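# Place bottles on ledges matching their cap colours

## Task

Put every bottle upright on the wall ledge whose label strip has the same colour as that bottle's cap, with the bottle's entire base resting on the ledge.

## Robot and tools

Robot: two seven-joint arms, left_arm and right_arm, each ending in a two-finger gripper. Equal joint values on both arms give mirror-image postures. A large wrist turn can swing the elbow, because a gripper pose does not fix it.

Frame: one scene frame for all numbers. Origin on the plane z = 0, under the midpoint between the arm bases, which sit 0.70 m above it. +x is forward (the way both arms face), +z is up, and left_arm is on the +y side. Image left and right do not match arm names. Reported hand positions and orientations can be off by a few centimetres, more at long reach.

Gripper axes: fingers point along the gripper's +z and close along its y. end_effector_position is the point between the pads when closed, just under 1 cm behind the fingertips. Closing pushes the fingertips about 17 mm further along +z, mostly while the pads are still more than 70 mm apart.

Row layout (used by execute_actions and move): one flat list of 16 numbers covering both arms, even if only one moves. Order: left_arm x, y, z, qw, qx, qy, qz, opening, then the same eight for right_arm. x, y, z are an absolute target for end_effector_position in metres; qw, qx, qy, qz are an absolute target orientation (w first), both in the scene frame. These are poses, not offsets. Opening runs from -1 (closed) to +1 (fully open, 0.145 m). Going from open to closed takes at least about 0.5 s.

execute_actions: argument actions is a list of actions; each action is a table of up to 15 rows, one per 1/30 s control step. A short table repeats its last row to fill 15 steps, so one action is 0.5 s. The optional cameras argument is a list of names (cam_high, cam_low, or ["all"]; [] for none). Images come back only for an empty actions list or when requested. Each target must lie within 0.6 m of that gripper's position at the start of the action, measured along each of the gripper's own axes. Otherwise the action is refused for both arms. A malformed action, or a first action failing this check against the last reported state, rejects the whole call. The controller clips commanded orientation to 32 degrees from the measured one each step, so big turns need several actions. After each action the arm heads to the result's "Hand target", which can fall short of the command. To keep an orientation, resend the same quaternion rather than the drifting reported one. For an idle arm, resend its last reported full pose and wanted opening every call. A 0 opening is a real command, so resend the present opening to leave a gripper alone.

move: argument target is one 16-number row or a list of up to 15 rows, with no 0.6 m limit. The gripper follows straight paths from its Hand target, turning the short way. Other arguments:
- speed: m/s, 0.002 to 1.1, default 0.25; turn rate is capped at twice that in rad/s. Give one number or one per target.
- blend: metres of corner rounding per target; 0 stops at each one.
- opening_speed: 0.2 or more per second on the -1..1 scale.
- grip_force: newtons per pad, 3 to 10 (default full), one number or one per arm. It stays set.
- blocking: false returns after about 0.5 s while the move continues. A new move replaces a running one.
- cameras.
Each move is capped at 10 s. Paths do not avoid obstacles or the other arm. Grippers lag and can overshoot speed, especially with a straight arm. The result adds a "move:" line giving the ending (done, off_target, moving, held, fault) and any limits (paced = clipped pose, held = steps withheld). An arm not named there is done, meaning within 3 mm and 2 degrees. Neither done nor off_target tells you about contact.

wait: seconds 0 to 10. The arms hold their last command and a running move continues. stop: brakes the running move; this needs some distance. zoom_image: camera is cam_high or cam_low; region is [x0, y0, x1, y1] in pixels, at most 504 by 504, from the newest images. read_manual: licence texts only. finished_scene: scene is the current scene number (1 or 2). It is final, and the goal must hold with the robot let go. Scene 1 is practice.

Results: each arm's end_effector_position and end_effector_quat_wxyz, plus the following lines.
- Hand target and Tool commands.
- grip_measured: measured opening on the command scale. The last Joint positions entry is the opening in metres.
- Joint torques: the joint drives' total output, including gravity, with offsets and noise. Entries 3 and 4 wrap at ±28 N m.
- Joint velocities: may be omitted when all values are within noise.
- Motor temperatures.
- Step readings of position: only from execute_actions.
Cameras: cam_high and cam_low, both 896x504.

Gripping: to hold, command an opening clearly below grip_measured. The lower the command, the harder the squeeze, up to about 10 N per pad for objects up to about 11 cm wide. Closing fast can squeeze harder.

Avoid: dropping things or releasing moving parts, fast impacts, hard pushes on fixed or heavy objects, and letting anything fall far or leave the work area. Never let the arms, grippers or wrist cameras touch each other. Do not close one gripper on the other's fingers; the clearance check does not prevent this. Loose objects may get nudged at times. Holding loads, stretched-out arms and pushing toward unreachable poses heat motors. A MOTOR HOT line appears at 85 °C, and at 100 °C an OVER-TEMPERATURE FAULT stops the arm for 30 to 60 s or longer. Any arm stop costs. The scene keeps running while you think.

Each tool is called after "Call:" as name(argument=value, ...), one argument or row to a line, values as JSON.

## Session

Call:
execute_actions(
  actions=[],
)

Call:
zoom_image(
  camera="cam_high",
  region=[420, 200, 700, 420],
)

Call:
zoom_image(
  camera="cam_low",
  region=[320, 130, 620, 400],
)

Scene clock: 0.00 s.
left_arm: end_effector_position=(+0.2239, +0.1828, +0.6144) grip_measured=+1.00 end_effector_quat_wxyz=(-0.319, +0.395, -0.515, +0.691) | right_arm: end_effector_position=(+0.4009, -0.1655, +0.3728) grip_measured=+1.00 end_effector_quat_wxyz=(+0.260, +0.265, +0.837, +0.401)
Joint positions: left_arm=[-1.106 0.942 0.535 2.339 -0.48 -0.199 -0.367 0.145] | right_arm=[0.583 0.619 -0.841 0.925 -1.182 -0.496 -0.047 0.145]
Joint velocities: within noise
Joint torques (N m): no reading
Motor temperatures (°C): left_arm=[20 21 22 20 21 23 21] | right_arm=[20 22 22 19 20 19 21]
Hand target: left_arm +0.2239, +0.1828, +0.6144; -0.319, +0.395, -0.515, +0.691 | right_arm +0.4009, -0.1655, +0.3728; +0.260, +0.265, +0.837, +0.401
Tool commands: left_gripper/opening=+1.0 right_gripper/opening=+1.0

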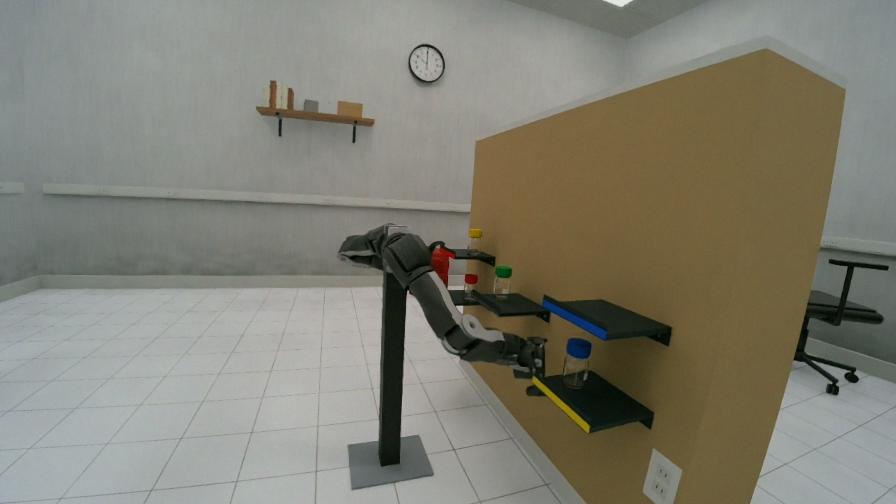

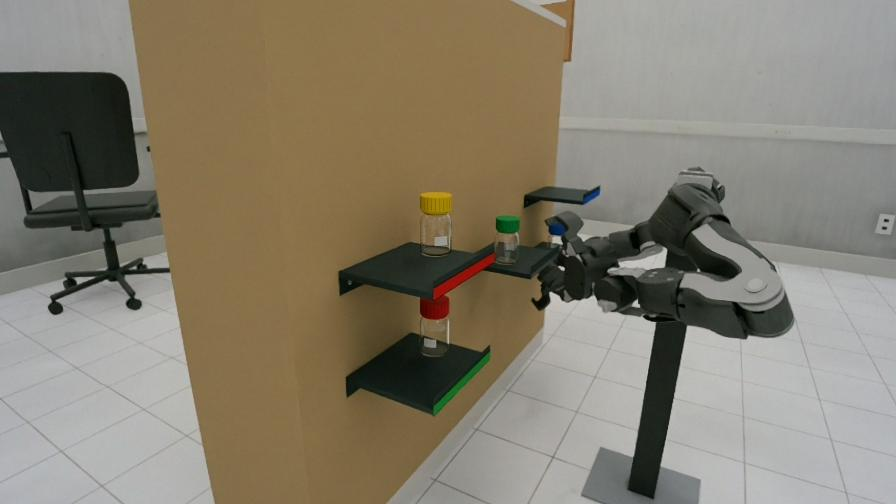

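Scaled by 1.800 from the camera's 896x504 image, which has a finer 1280x720 frame.

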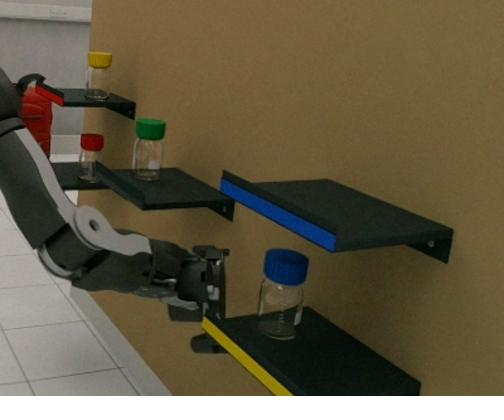

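Scaled by 1.680 from the camera's 896x504 image, which has a finer 1280x720 frame.

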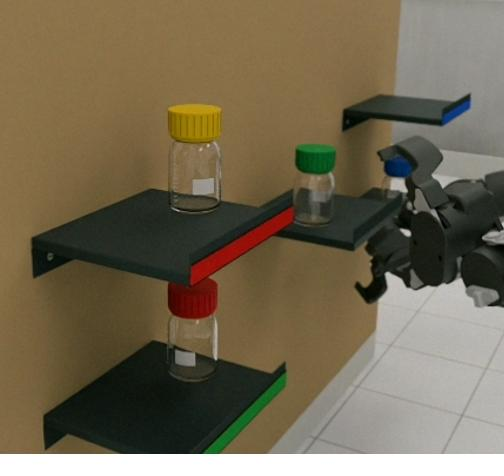

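Call:
move(
  target=[
    [0.26,0.23,0.55,0,0.7071,0,0.7071,0.6,0.27,-0.2,0.40,0,0.7071,0,0.7071,0.6],
    [0.265,0.291,0.495,-0.1228,0.6964,0.1228,0.6964,0.6,0.262,-0.314,0.495,0.1228,0.6964,-0.1228,0.6964,0.6],
  ],
  cameras=["all"],
  grip_force=7,
)

Call:
zoom_image(
  camera="cam_high",
  region=[420, 200, 640, 420],
)

Call:
zoom_image(
  camera="cam_low",
  region=[320, 170, 620, 420],
)

Scene clock: 59.57 s.
left_arm: end_effector_position=(+0.2654, +0.2899, +0.4964) grip_measured=+0.60 end_effector_quat_wxyz=(-0.121, +0.696, +0.120, +0.697) | right_arm: end_effector_position=(+0.2623, -0.3137, +0.4960) grip_measured=+0.60 end_effector_quat_wxyz=(+0.123, +0.695, -0.120, +0.698)
Joint positions: left_arm=[-0.55 0.557 0.049 1.957 0.504 -0.193 -0.506 0.119] | right_arm=[-0.55 0.425 0.239 1.91 0.485 -0.146 -0.278 0.119]
Joint torques (N m): left_arm=[1.6 2.41 1.24 3.89 -0.15 -0.64 -0.01] | right_arm=[0.78 2.68 1.95 4.11 0.01 -0.3 -0.09]
Hand target: left_arm +0.2650, +0.2910, +0.4949; -0.123, +0.697, +0.123, +0.696 | right_arm +0.2620, -0.3140, +0.4950; +0.123, +0.696, -0.123, +0.696
Off the commanded pose: left_arm 0.002 m, 0 deg | right_arm 0.001 m, 0 deg.
grip_force (N): 7, 7
move: done

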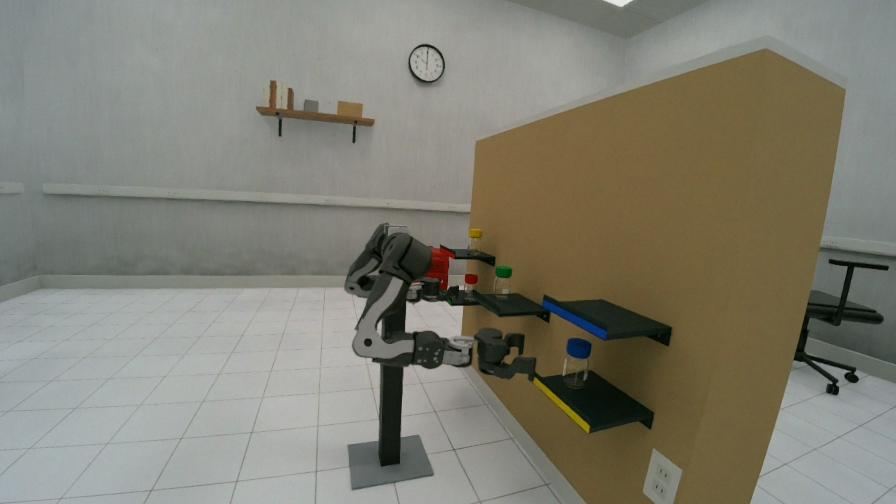

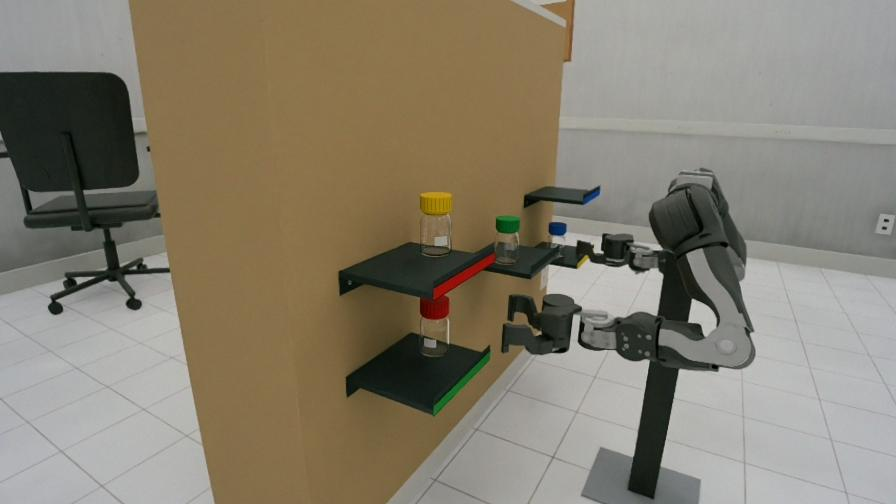

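Scaled by 2.291 from the camera's 896x504 image, which has a finer 1280x720 frame.

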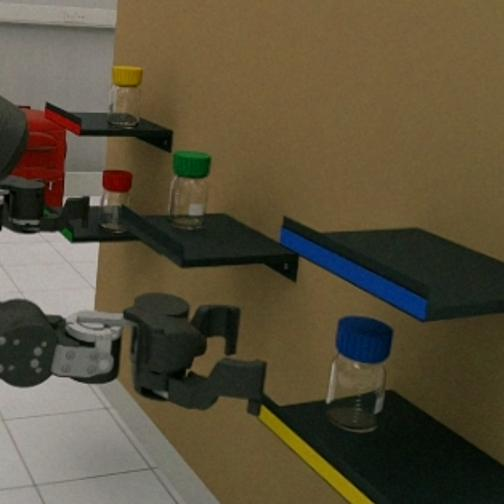

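Scaled by 1.680 from the camera's 896x504 image, which has a finer 1280x720 frame.

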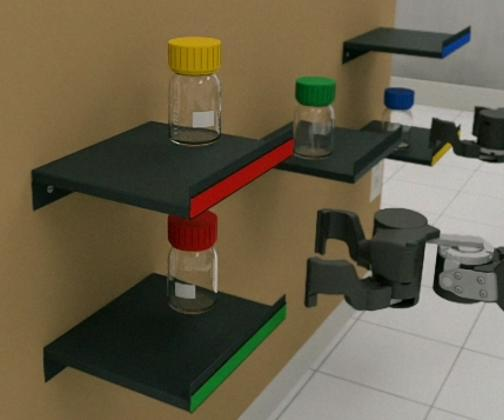

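Call:
move(
  target=[
    [0.387,0.332,0.494,-0.1228,0.6964,0.1228,0.6964,0.6,0.38,-0.357,0.492,0.1228,0.6964,-0.1228,0.6964,0.6],
    [0.387,0.332,0.494,-0.1228,0.6964,0.1228,0.6964,-0.45,0.38,-0.357,0.492,0.1228,0.6964,-0.1228,0.6964,-0.45],
  ],
  speed=0.12,
  opening_speed=1.2,
  cameras=["all"],
)

Call:
zoom_image(
  camera="cam_high",
  region=[420, 200, 640, 420],
)

Call:
zoom_image(
  camera="cam_low",
  region=[320, 170, 620, 420],
)

Scene clock: 69.50 s.
left_arm: end_effector_position=(+0.3876, +0.3329, +0.4980) grip_measured=-0.24 end_effector_quat_wxyz=(-0.124, +0.693, +0.124, +0.700) | right_arm: end_effector_position=(+0.3800, -0.3584, +0.4937) grip_measured=-0.30 end_effector_quat_wxyz=(+0.124, +0.695, -0.126, +0.697)
Joint positions: left_arm=[0.106 0.6 -0.117 1.412 0.606 -0.1 -0.358 0.058] | right_arm=[0.076 0.533 0.075 1.362 0.526 -0.07 -0.185 0.053]
Joint torques (N m): left_arm=[5.13 4.15 1.24 3.69 0 -0.64 0.19] | right_arm=[3.78 4.79 1.44 3.51 -0.05 -0.5 0.13]
Hand target: left_arm +0.3870, +0.3319, +0.4940; -0.123, +0.696, +0.123, +0.696 | right_arm +0.3800, -0.3571, +0.4920; +0.123, +0.696, -0.123, +0.696
Off the commanded pose: left_arm 0.004 m, 1 deg | right_arm 0.002 m, 0 deg.
grip_force (N): 7, 7
move: off_target (left_arm); target 2's new opening was sent with left_arm's hand 0.005 m and 1 deg from that target

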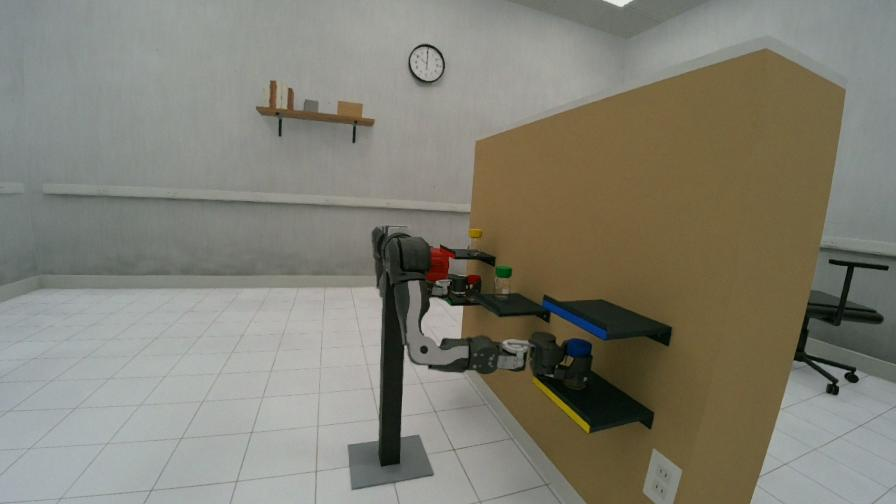

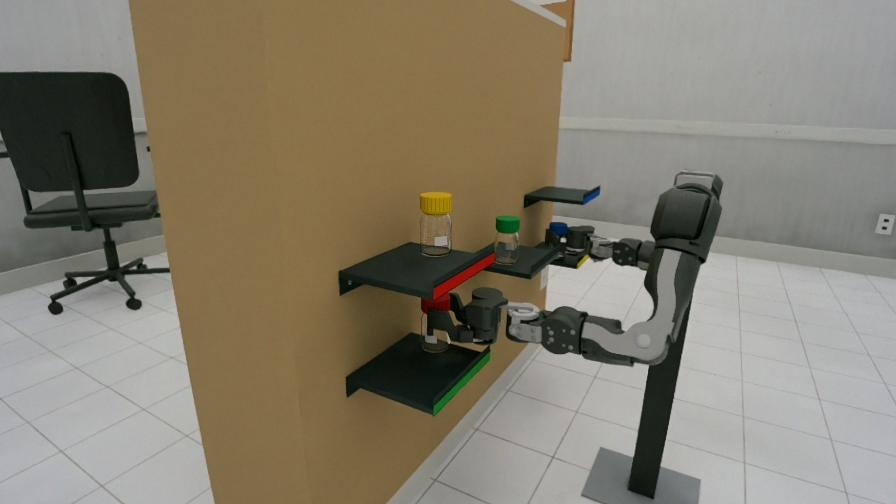

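Scaled by 2.291 from the camera's 896x504 image, which has a finer 1280x720 frame.

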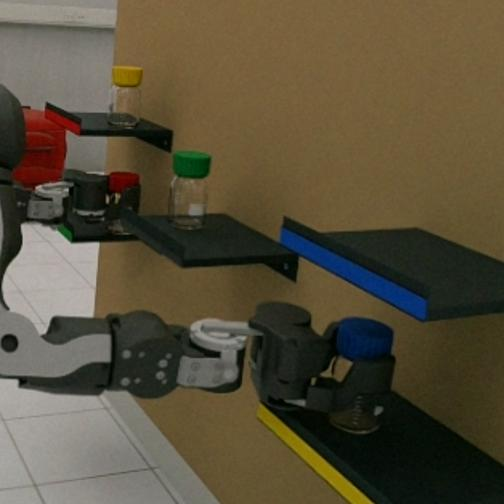

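Scaled by 1.680 from the camera's 896x504 image, which has a finer 1280x720 frame.

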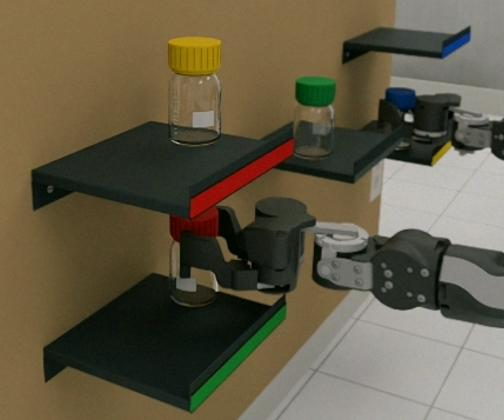

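Call:
move(
  target=[
    [0.387,0.332,0.54,-0.1228,0.6964,0.1228,0.6964,-0.45,0.38,-0.357,0.536,0.1228,0.6964,-0.1228,0.6964,-0.45],
    [0.262,0.287,0.54,-0.1228,0.6964,0.1228,0.6964,-0.45,0.259,-0.313,0.536,0.1228,0.6964,-0.1228,0.6964,-0.45],
    [0.255,0.38,0.74,-0.0616,0.7044,0.0616,0.7044,-0.45,0.257,-0.34,0.73,0.1228,0.6964,-0.1228,0.6964,-0.45],
  ],
  speed=[0.1,0.15,0.15],
  blend=[0.005,0.01,0],
  cameras=["all"],
)

Call:
zoom_image(
  camera="cam_high",
  region=[420, 200, 640, 420],
)

Call:
zoom_image(
  camera="cam_low",
  region=[320, 130, 640, 400],
)

Scene clock: 107.10 s.
left_arm: end_effector_position=(+0.2551, +0.3807, +0.7390) grip_measured=-0.24 end_effector_quat_wxyz=(-0.064, +0.707, +0.063, +0.702) | right_arm: end_effector_position=(+0.2576, -0.3388, +0.7294) grip_measured=-0.30 end_effector_quat_wxyz=(+0.120, +0.697, -0.121, +0.696)
Joint positions: left_arm=[-0.723 1.013 1.349 2.064 1.411 0.657 -0.11 0.058] | right_arm=[-0.33 0.96 0.972 2.341 1.473 0.785 -0.675 0.053]
Joint torques (N m): left_arm=[1.75 5.18 2.32 1.21 0.11 -0.82 0.19] | right_arm=[1.46 5.55 3.06 0.9 -0.21 -0.34 -0.15]
Hand target: left_arm +0.2550, +0.3800, +0.7400; -0.062, +0.705, +0.062, +0.704 | right_arm +0.2570, -0.3400, +0.7300; +0.123, +0.696, -0.123, +0.696
Off the commanded pose: left_arm 0.001 m, 0 deg | right_arm 0.001 m, 0 deg.
grip_force (N): 7, 7
move: done

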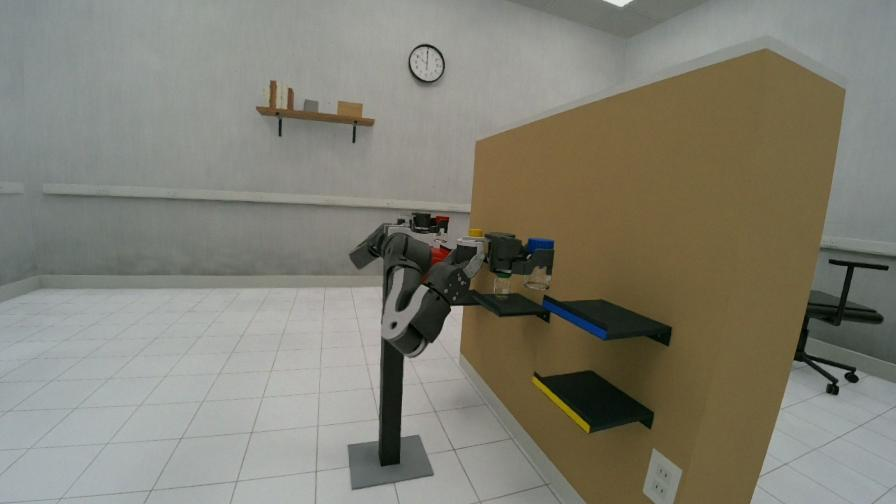

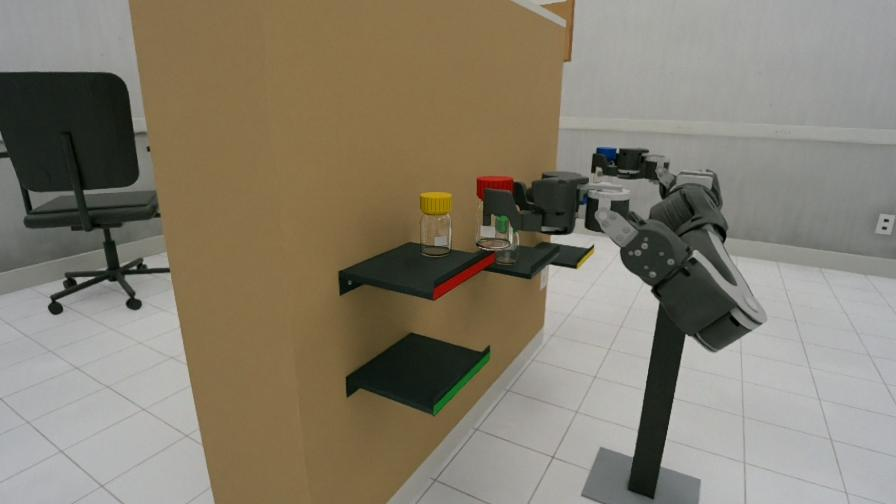

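Scaled by 2.291 from the camera's 896x504 image, which has a finer 1280x720 frame.

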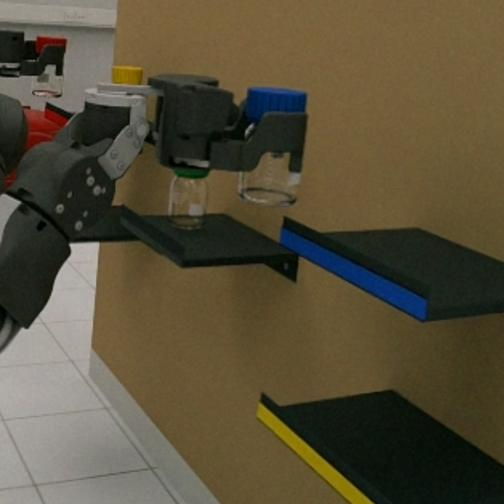

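Scaled by 1.575 from the camera's 896x504 image, which has a finer 1280x720 frame.

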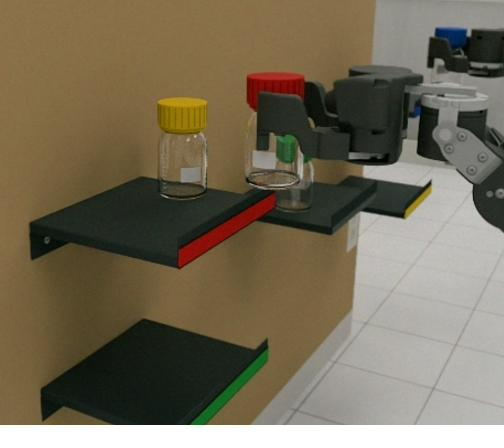

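Call:
move(
  target=[
    [0.30,0.434,0.745,-0.0616,0.7044,0.0616,0.7044,-0.45,0.28,-0.35,0.735,0.1228,0.6964,-0.1228,0.6964,-0.45],
    [0.385,0.437,0.74,-0.0616,0.7044,0.0616,0.7044,-0.45,0.382,-0.39,0.73,0.1228,0.6964,-0.1228,0.6964,-0.45],
    [0.385,0.437,0.703,-0.0616,0.7044,0.0616,0.7044,-0.45,0.382,-0.39,0.695,0.1228,0.6964,-0.1228,0.6964,-0.45],
  ],
  speed=[0.15,0.15,0.06],
  blend=[0.02,0.005,0],
  cameras=["all"],
)

Call:
zoom_image(
  camera="cam_high",
  region=[420, 190, 660, 360],
)

Call:
zoom_image(
  camera="cam_low",
  region=[320, 130, 640, 340],
)

Scene clock: 119.40 s.
left_arm: end_effector_position=(+0.3857, +0.4359, +0.7003) grip_measured=-0.24 end_effector_quat_wxyz=(-0.061, +0.709, +0.059, +0.700) | right_arm: end_effector_position=(+0.3821, -0.3892, +0.6939) grip_measured=-0.30 end_effector_quat_wxyz=(+0.130, +0.695, -0.111, +0.699)
Joint positions: left_arm=[-1.225 1.627 1.23 1.355 1.585 0.02 -0.006 0.058] | right_arm=[-1.311 1.645 1.274 1.679 1.559 -0.035 -0.522 0.053]
Joint torques (N m): left_arm=[5.18 2.65 4.51 0.34 0.18 -0.93 -0.01] | right_arm=[3.71 2.1 5.55 0.16 -0.15 -0.53 -0.14]
Hand target: left_arm +0.3850, +0.4370, +0.7030; -0.062, +0.705, +0.061, +0.704 | right_arm +0.3819, -0.3899, +0.6950; +0.130, +0.693, -0.114, +0.700
Off the commanded pose: left_arm 0.003 m, 1 deg | right_arm 0.001 m, 2 deg.
joint sent to its limit (left arm) — joint 5 (forearm roll), upper limit. The joint targets still meet the commanded pose.
joint sent to its limit (right arm) — joint 1 (shoulder pitch), lower limit; joint 5 (forearm roll), upper limit. The joint targets still meet the commanded pose.
grip_force (N): 7, 7
move: done

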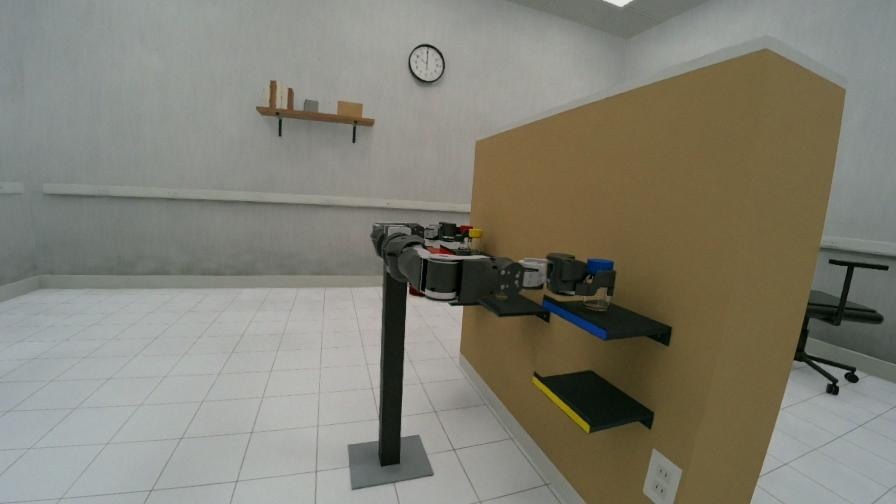

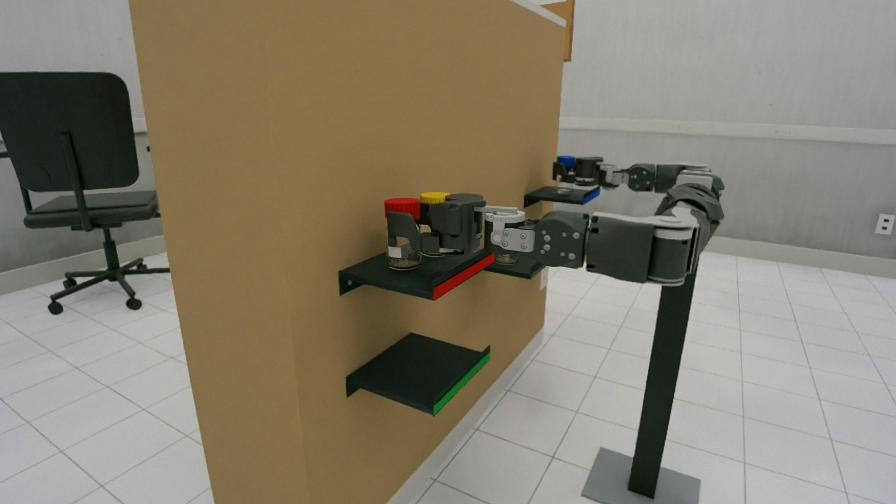

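Scaled by 2.100 from the camera's 896x504 image, which has a finer 1280x720 frame.

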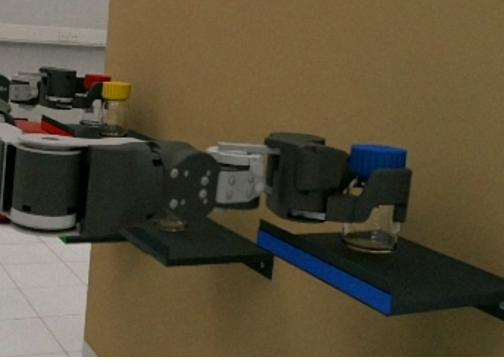

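Scaled by 1.575 from the camera's 896x504 image, which has a finer 1280x720 frame.

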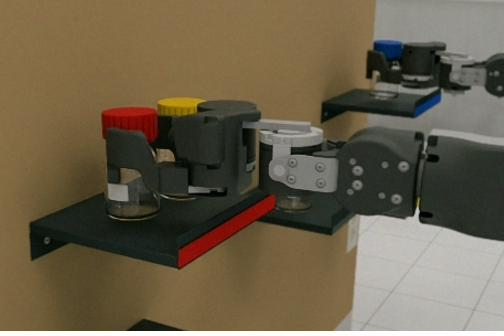

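Call:
move(
  target=[0.385,0.437,0.697,-0.0616,0.7044,0.0616,0.7044,-0.45,0.382,-0.39,0.69,0.1228,0.6964,-0.1228,0.6964,-0.45],
  speed=0.03,
)

Call:
move(
  target=[0.385,0.437,0.693,-0.0616,0.7044,0.0616,0.7044,-0.45,0.382,-0.39,0.686,0.1228,0.6964,-0.1228,0.6964,-0.45],
  speed=0.03,
  cameras=["all"],
)

Call:
zoom_image(
  camera="cam_high",
  region=[540, 220, 640, 350],
)

Call:
zoom_image(
  camera="cam_low",
  region=[340, 170, 500, 310],
)

Scene clock: 128.67 s.
left_arm: end_effector_position=(+0.3857, +0.4359, +0.6947) grip_measured=-0.24 end_effector_quat_wxyz=(-0.061, +0.709, +0.059, +0.701) | right_arm: end_effector_position=(+0.3819, -0.3894, +0.6908) grip_measured=-0.30 end_effector_quat_wxyz=(+0.129, +0.695, -0.112, +0.699)
Joint positions: left_arm=[-1.314 1.626 1.296 1.355 1.585 -0.004 -0.006 0.058] | right_arm=[-1.311 1.645 1.259 1.679 1.559 -0.051 -0.523 0.053]
Joint torques (N m): left_arm=[5.02 1.89 4.53 0.4 0.18 -0.9 -0.01] | right_arm=[3.71 2.39 3.9 0.18 -0.16 -0.73 -0.14]
Hand target: left_arm +0.3850, +0.4370, +0.6969; -0.062, +0.705, +0.061, +0.704 | right_arm +0.3819, -0.3899, +0.6899; +0.130, +0.693, -0.114, +0.700
Off the commanded pose: left_arm 0.003 m, 1 deg | right_arm 0.001 m, 1 deg.
joint sent to its limit (left arm) — joint 5 (forearm roll), upper limit. The joint targets still meet the commanded pose.
joint sent to its limit (right arm) — joint 1 (shoulder pitch), lower limit; joint 5 (forearm roll), upper limit. The joint targets still meet the commanded pose.
grip_force (N): 7, 7
move: done

Scene clock: 129.50 s.
left_arm: end_effector_position=(+0.3857, +0.4359, +0.6940) grip_measured=-0.24 end_effector_quat_wxyz=(-0.060, +0.704, +0.059, +0.705) | right_arm: end_effector_position=(+0.3818, -0.3896, +0.6871) grip_measured=-0.30 end_effector_quat_wxyz=(+0.129, +0.694, -0.113, +0.699)
Joint positions: left_arm=[-1.376 1.625 1.349 1.355 1.585 -0.027 -0.006 0.058] | right_arm=[-1.311 1.646 1.242 1.678 1.559 -0.07 -0.524 0.053]
Joint torques (N m): left_arm=[4.42 1.44 4.01 0.38 0.17 -0.65 -0.01] | right_arm=[3.76 2.55 3.66 0.23 -0.16 -0.7 -0.18]
Hand target: left_arm +0.3850, +0.4370, +0.6930; -0.062, +0.704, +0.061, +0.704 | right_arm +0.3819, -0.3900, +0.6859; +0.129, +0.693, -0.115, +0.699
Off the commanded pose: left_arm 0.002 m, 0 deg | right_arm 0.001 m, 1 deg.
joint sent to its limit (left arm) — joint 5 (forearm roll), upper limit. The joint targets still meet the commanded pose.
joint sent to its limit (right arm) — joint 1 (shoulder pitch), lower limit; joint 5 (forearm roll), upper limit. The joint targets still meet the commanded pose.
grip_force (N): 7, 7
move: done

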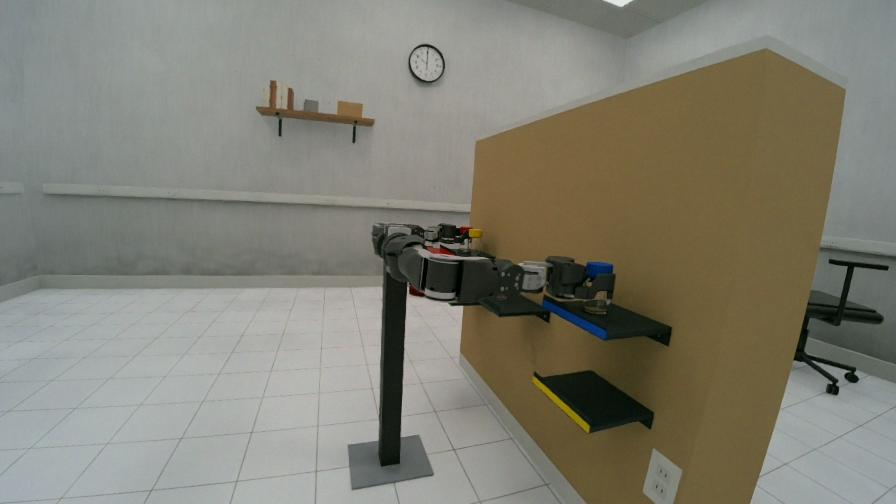

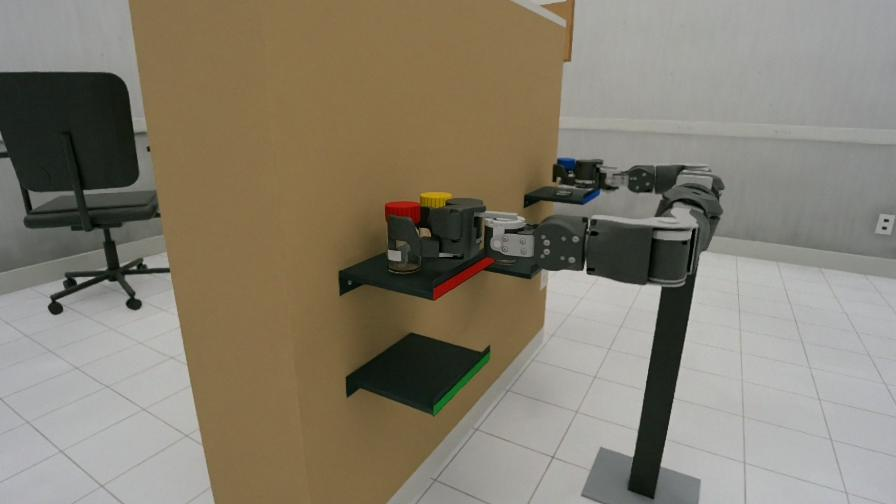

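Scaled by 3.877 from the camera's 896x504 image, which has a finer 1280x720 frame.

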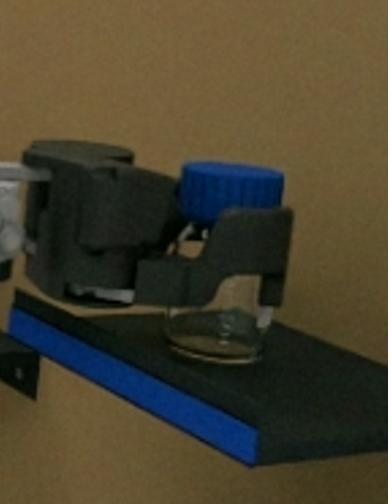

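Scaled by 3.150 from the camera's 896x504 image, which has a finer 1280x720 frame.

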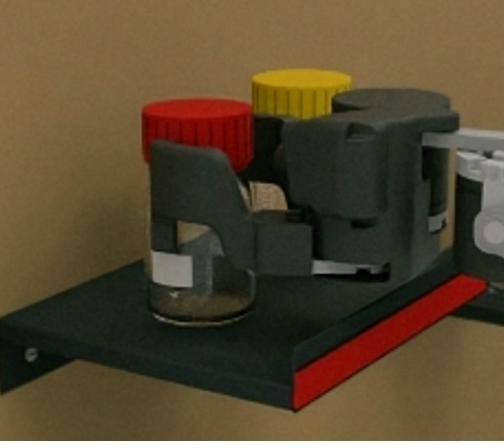

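Call:
move(
  target=[0.385,0.437,0.691,-0.0616,0.7044,0.0616,0.7044,-0.45,0.382,-0.39,0.682,0.1228,0.6964,-0.1228,0.6964,-0.45],
  speed=0.03,
  cameras=["all"],
)

Call:
zoom_image(
  camera="cam_high",
  region=[540, 220, 640, 350],
)

Call:
zoom_image(
  camera="cam_low",
  region=[340, 170, 500, 310],
)

Scene clock: 139.80 s.
left_arm: end_effector_position=(+0.3857, +0.4359, +0.6939) grip_measured=-0.24 end_effector_quat_wxyz=(-0.060, +0.701, +0.060, +0.708) | right_arm: end_effector_position=(+0.3821, -0.3893, +0.6863) grip_measured=-0.30 end_effector_quat_wxyz=(+0.127, +0.689, -0.115, +0.704)
Joint positions: left_arm=[-1.404 1.624 1.373 1.355 1.586 -0.038 -0.006 0.058] | right_arm=[-1.311 1.649 1.227 1.677 1.559 -0.099 -0.526 0.053]
Joint torques (N m): left_arm=[4.1 1.28 3.69 0.35 0.16 -0.53 -0.01] | right_arm=[3.76 2.36 2.85 0.23 -0.14 -0.36 -0.15]
Hand target: left_arm +0.3850, +0.4370, +0.6912; -0.062, +0.704, +0.061, +0.705 | right_arm +0.3819, -0.3899, +0.6820; +0.129, +0.693, -0.116, +0.699
Off the commanded pose: left_arm 0.003 m, 1 deg | right_arm 0.004 m, 2 deg.
joint sent to its limit (left arm) — joint 1 (shoulder pitch), lower limit; joint 5 (forearm roll), upper limit. The joint targets still meet the commanded pose.
joint sent to its limit (right arm) — joint 1 (shoulder pitch), lower limit; joint 5 (forearm roll), upper limit. The joint targets still meet the commanded pose.
grip_force (N): 7, 7
move: off_target (right_arm)

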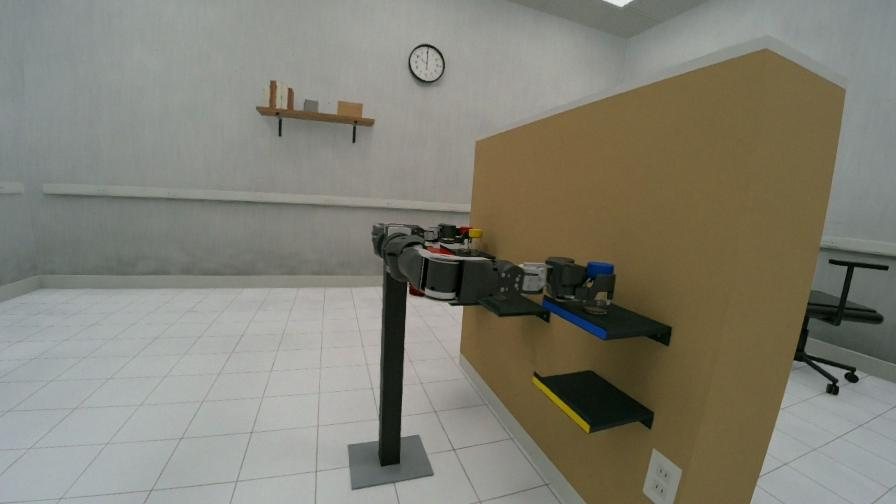

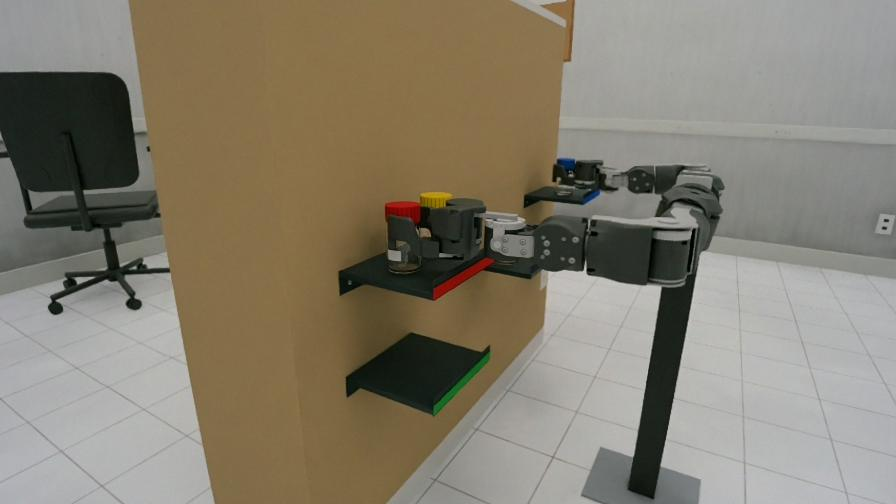

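Scaled by 3.877 from the camera's 896x504 image, which has a finer 1280x720 frame.

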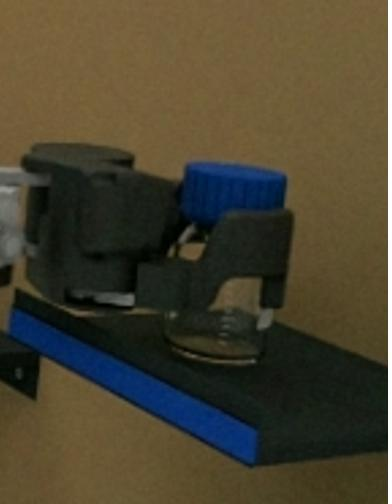

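Scaled by 3.150 from the camera's 896x504 image, which has a finer 1280x720 frame.

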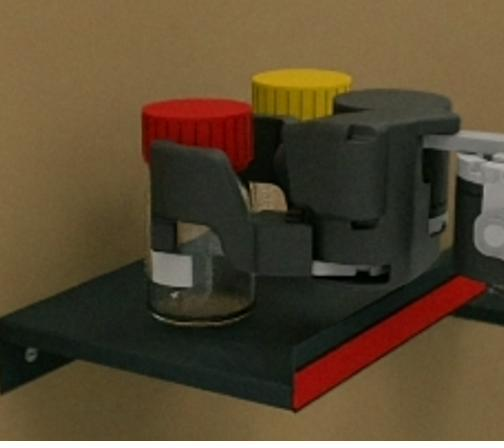

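Call:
move(
  target=[0.385,0.437,0.693,-0.0616,0.7044,0.0616,0.7044,-0.45,0.382,-0.39,0.685,0.1228,0.6964,-0.1228,0.6964,-0.45],
  speed=0.03,
)

Call:
move(
  target=[0.385,0.437,0.693,-0.0616,0.7044,0.0616,0.7044,-0.08,0.382,-0.39,0.685,0.1228,0.6964,-0.1228,0.6964,0.1],
  opening_speed=0.4,
  cameras=["all"],
)

Call:
zoom_image(
  camera="cam_high",
  region=[540, 220, 640, 350],
)

Call:
zoom_image(
  camera="cam_low",
  region=[340, 170, 500, 310],
)

Scene clock: 149.97 s.
left_arm: end_effector_position=(+0.3857, +0.4359, +0.6938) grip_measured=-0.24 end_effector_quat_wxyz=(-0.060, +0.703, +0.060, +0.707) | right_arm: end_effector_position=(+0.3821, -0.3893, +0.6862) grip_measured=-0.30 end_effector_quat_wxyz=(+0.127, +0.690, -0.115, +0.703)
Joint positions: left_arm=[-1.402 1.624 1.373 1.355 1.586 -0.032 -0.006 0.058] | right_arm=[-1.311 1.649 1.229 1.677 1.559 -0.096 -0.526 0.053]
Joint torques (N m): left_arm=[5.71 1.28 3.59 0.38 0.13 -0.46 -0.01] | right_arm=[3.73 2.02 5.39 0.35 -0.15 -0.01 -0.12]
Hand target: left_arm +0.3850, +0.4370, +0.6930; -0.062, +0.704, +0.062, +0.705 | right_arm +0.3819, -0.3899, +0.6850; +0.129, +0.693, -0.115, +0.700
Off the commanded pose: left_arm 0.001 m, 0 deg | right_arm 0.001 m, 1 deg.
joint sent to its limit (right arm) — joint 1 (shoulder pitch), lower limit; joint 5 (forearm roll), upper limit. The joint targets still meet the commanded pose.
grip_force (N): 7, 7
move: done

Scene clock: 151.57 s.
left_arm: end_effector_position=(+0.3857, +0.4359, +0.6933) grip_measured=-0.08 end_effector_quat_wxyz=(-0.060, +0.704, +0.060, +0.706) | right_arm: end_effector_position=(+0.3821, -0.3894, +0.6852) grip_measured=+0.10 end_effector_quat_wxyz=(+0.128, +0.692, -0.114, +0.701)
Joint positions: left_arm=[-1.402 1.624 1.373 1.355 1.586 -0.029 -0.006 0.07] | right_arm=[-1.311 1.649 1.229 1.677 1.559 -0.089 -0.526 0.083]
Joint torques (N m): left_arm=[5.68 1.28 3.6 0.36 0.13 -0.53 -0.01] | right_arm=[3.71 1.86 5.41 0.32 -0.14 -0.25 -0.13]
Hand target: left_arm +0.3850, +0.4370, +0.6930; -0.062, +0.704, +0.062, +0.705 | right_arm +0.3819, -0.3900, +0.6850; +0.129, +0.693, -0.115, +0.699
Off the commanded pose: left_arm 0.001 m, 0 deg | right_arm 0.001 m, 1 deg.
joint sent to its limit (right arm) — joint 1 (shoulder pitch), lower limit; joint 5 (forearm roll), upper limit. The joint targets still meet the commanded pose.
grip_force (N): 7, 7
move: done

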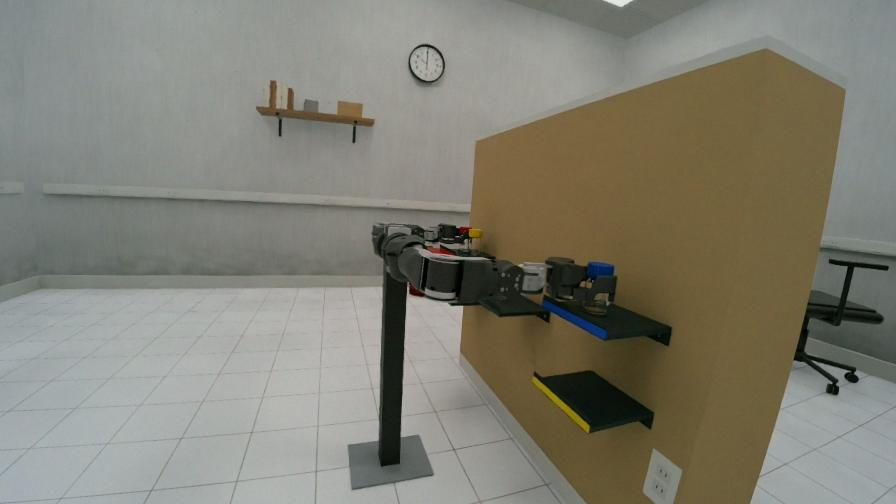

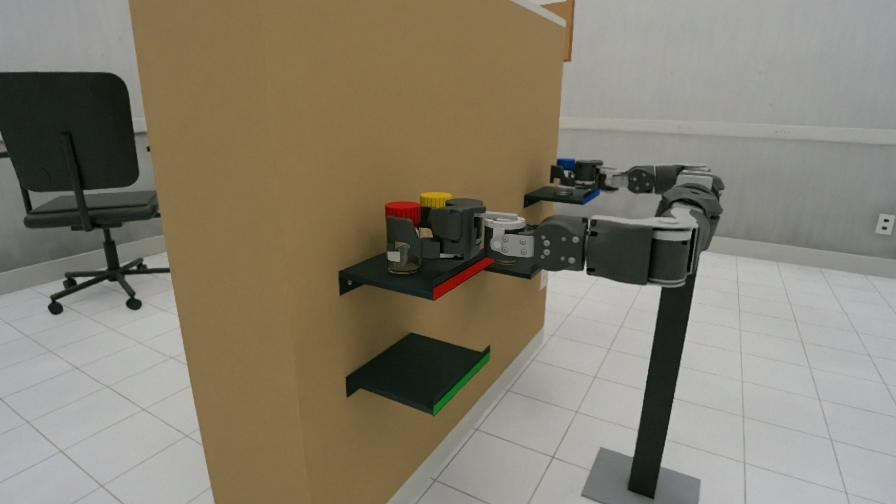

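Scaled by 3.877 from the camera's 896x504 image, which has a finer 1280x720 frame.

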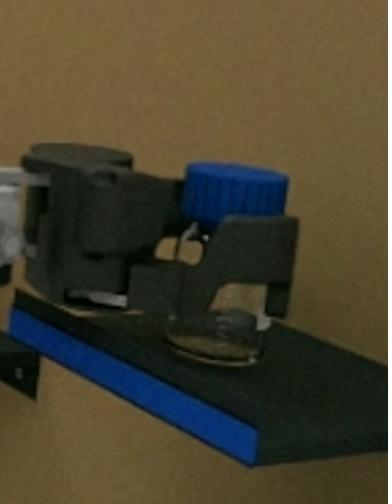

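Scaled by 3.150 from the camera's 896x504 image, which has a finer 1280x720 frame.

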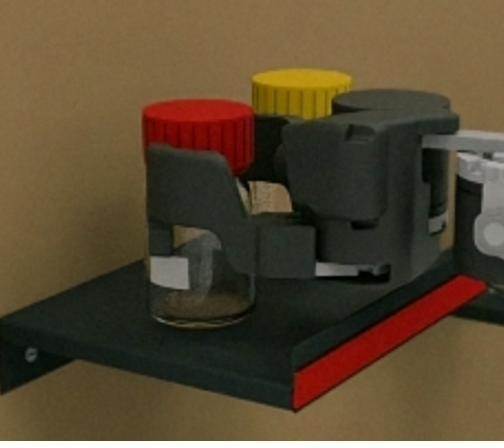

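Call:
move(
  target=[
    [0.267,0.416,0.695,-0.0616,0.7044,0.0616,0.7044,-0.08,0.262,-0.346,0.688,0.1228,0.6964,-0.1228,0.6964,0.1],
    [0.265,0.33,0.65,0,0.7071,0,0.7071,-0.08,0.262,-0.346,0.68,0.1228,0.6964,-0.1228,0.6964,0.1],
  ],
  speed=0.1,
  blend=[0.01,0],
  cameras=["all"],
)

Call:
zoom_image(
  camera="cam_high",
  region=[420, 190, 660, 360],
)

Call:
zoom_image(
  camera="cam_low",
  region=[320, 150, 640, 340],
)

Scene clock: 168.90 s.
left_arm: end_effector_position=(+0.2648, +0.3293, +0.6508) grip_measured=-0.08 end_effector_quat_wxyz=(+0.002, +0.707, -0.001, +0.708) | right_arm: end_effector_position=(+0.2618, -0.3464, +0.6812) grip_measured=+0.10 end_effector_quat_wxyz=(+0.124, +0.696, -0.124, +0.697)
Joint positions: left_arm=[-1.4 1.025 1.219 2.143 1.384 -0.125 -0.049 0.07] | right_arm=[-1.29 1.082 1.283 2.316 1.447 0.059 -0.624 0.083]
Joint torques (N m): left_arm=[0.75 1.65 2.29 1.13 0.07 -0.71 -0.05] | right_arm=[0.62 1.52 2.78 0.65 -0.29 -0.48 0.14]
Hand target: left_arm +0.2650, +0.3300, +0.6500; +0.000, +0.707, +0.000, +0.707 | right_arm +0.2620, -0.3461, +0.6800; +0.123, +0.696, -0.123, +0.696
Off the commanded pose: left_arm 0.001 m, 0 deg | right_arm 0.001 m, 0 deg.
grip_force (N): 7, 7
move: done

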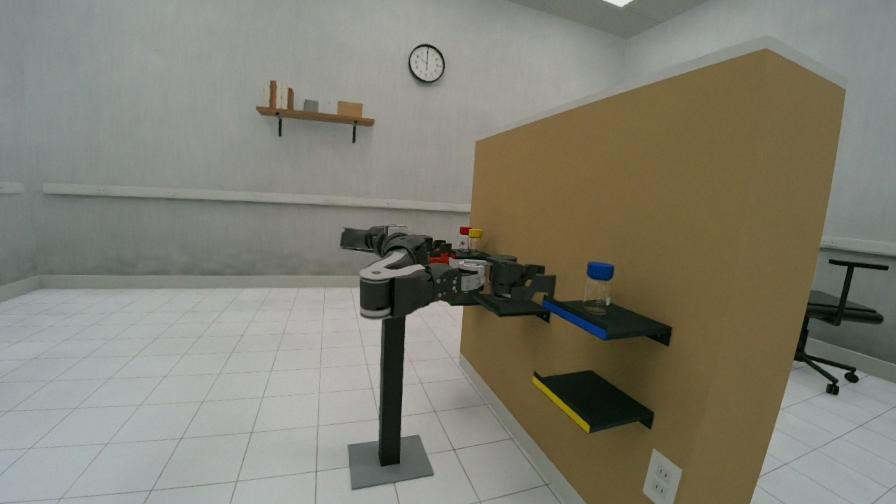

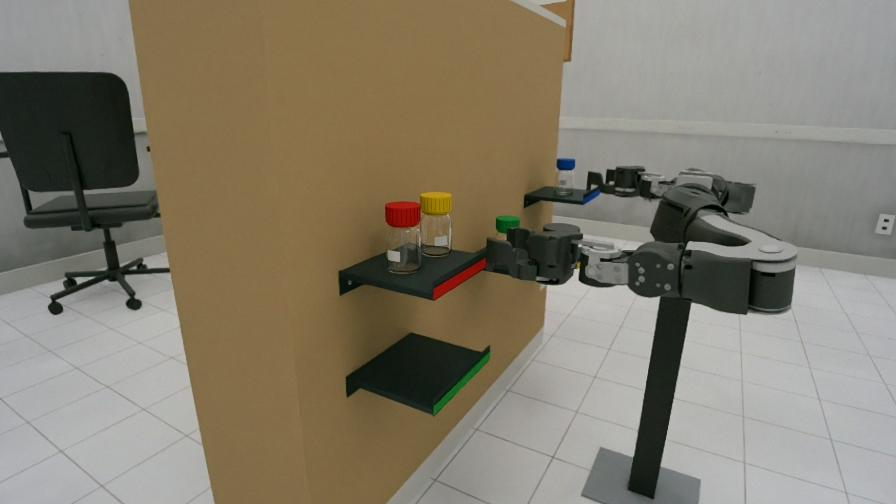

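Scaled by 2.100 from the camera's 896x504 image, which has a finer 1280x720 frame.

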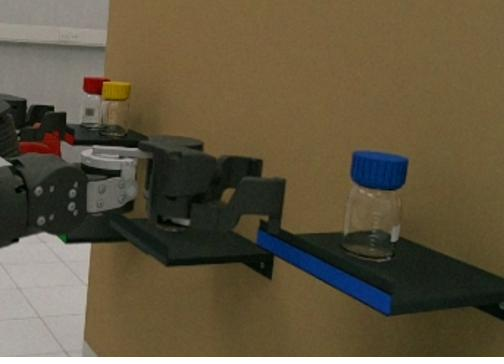

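Scaled by 1.575 from the camera's 896x504 image, which has a finer 1280x720 frame.

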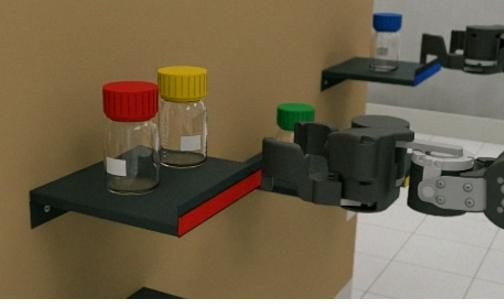

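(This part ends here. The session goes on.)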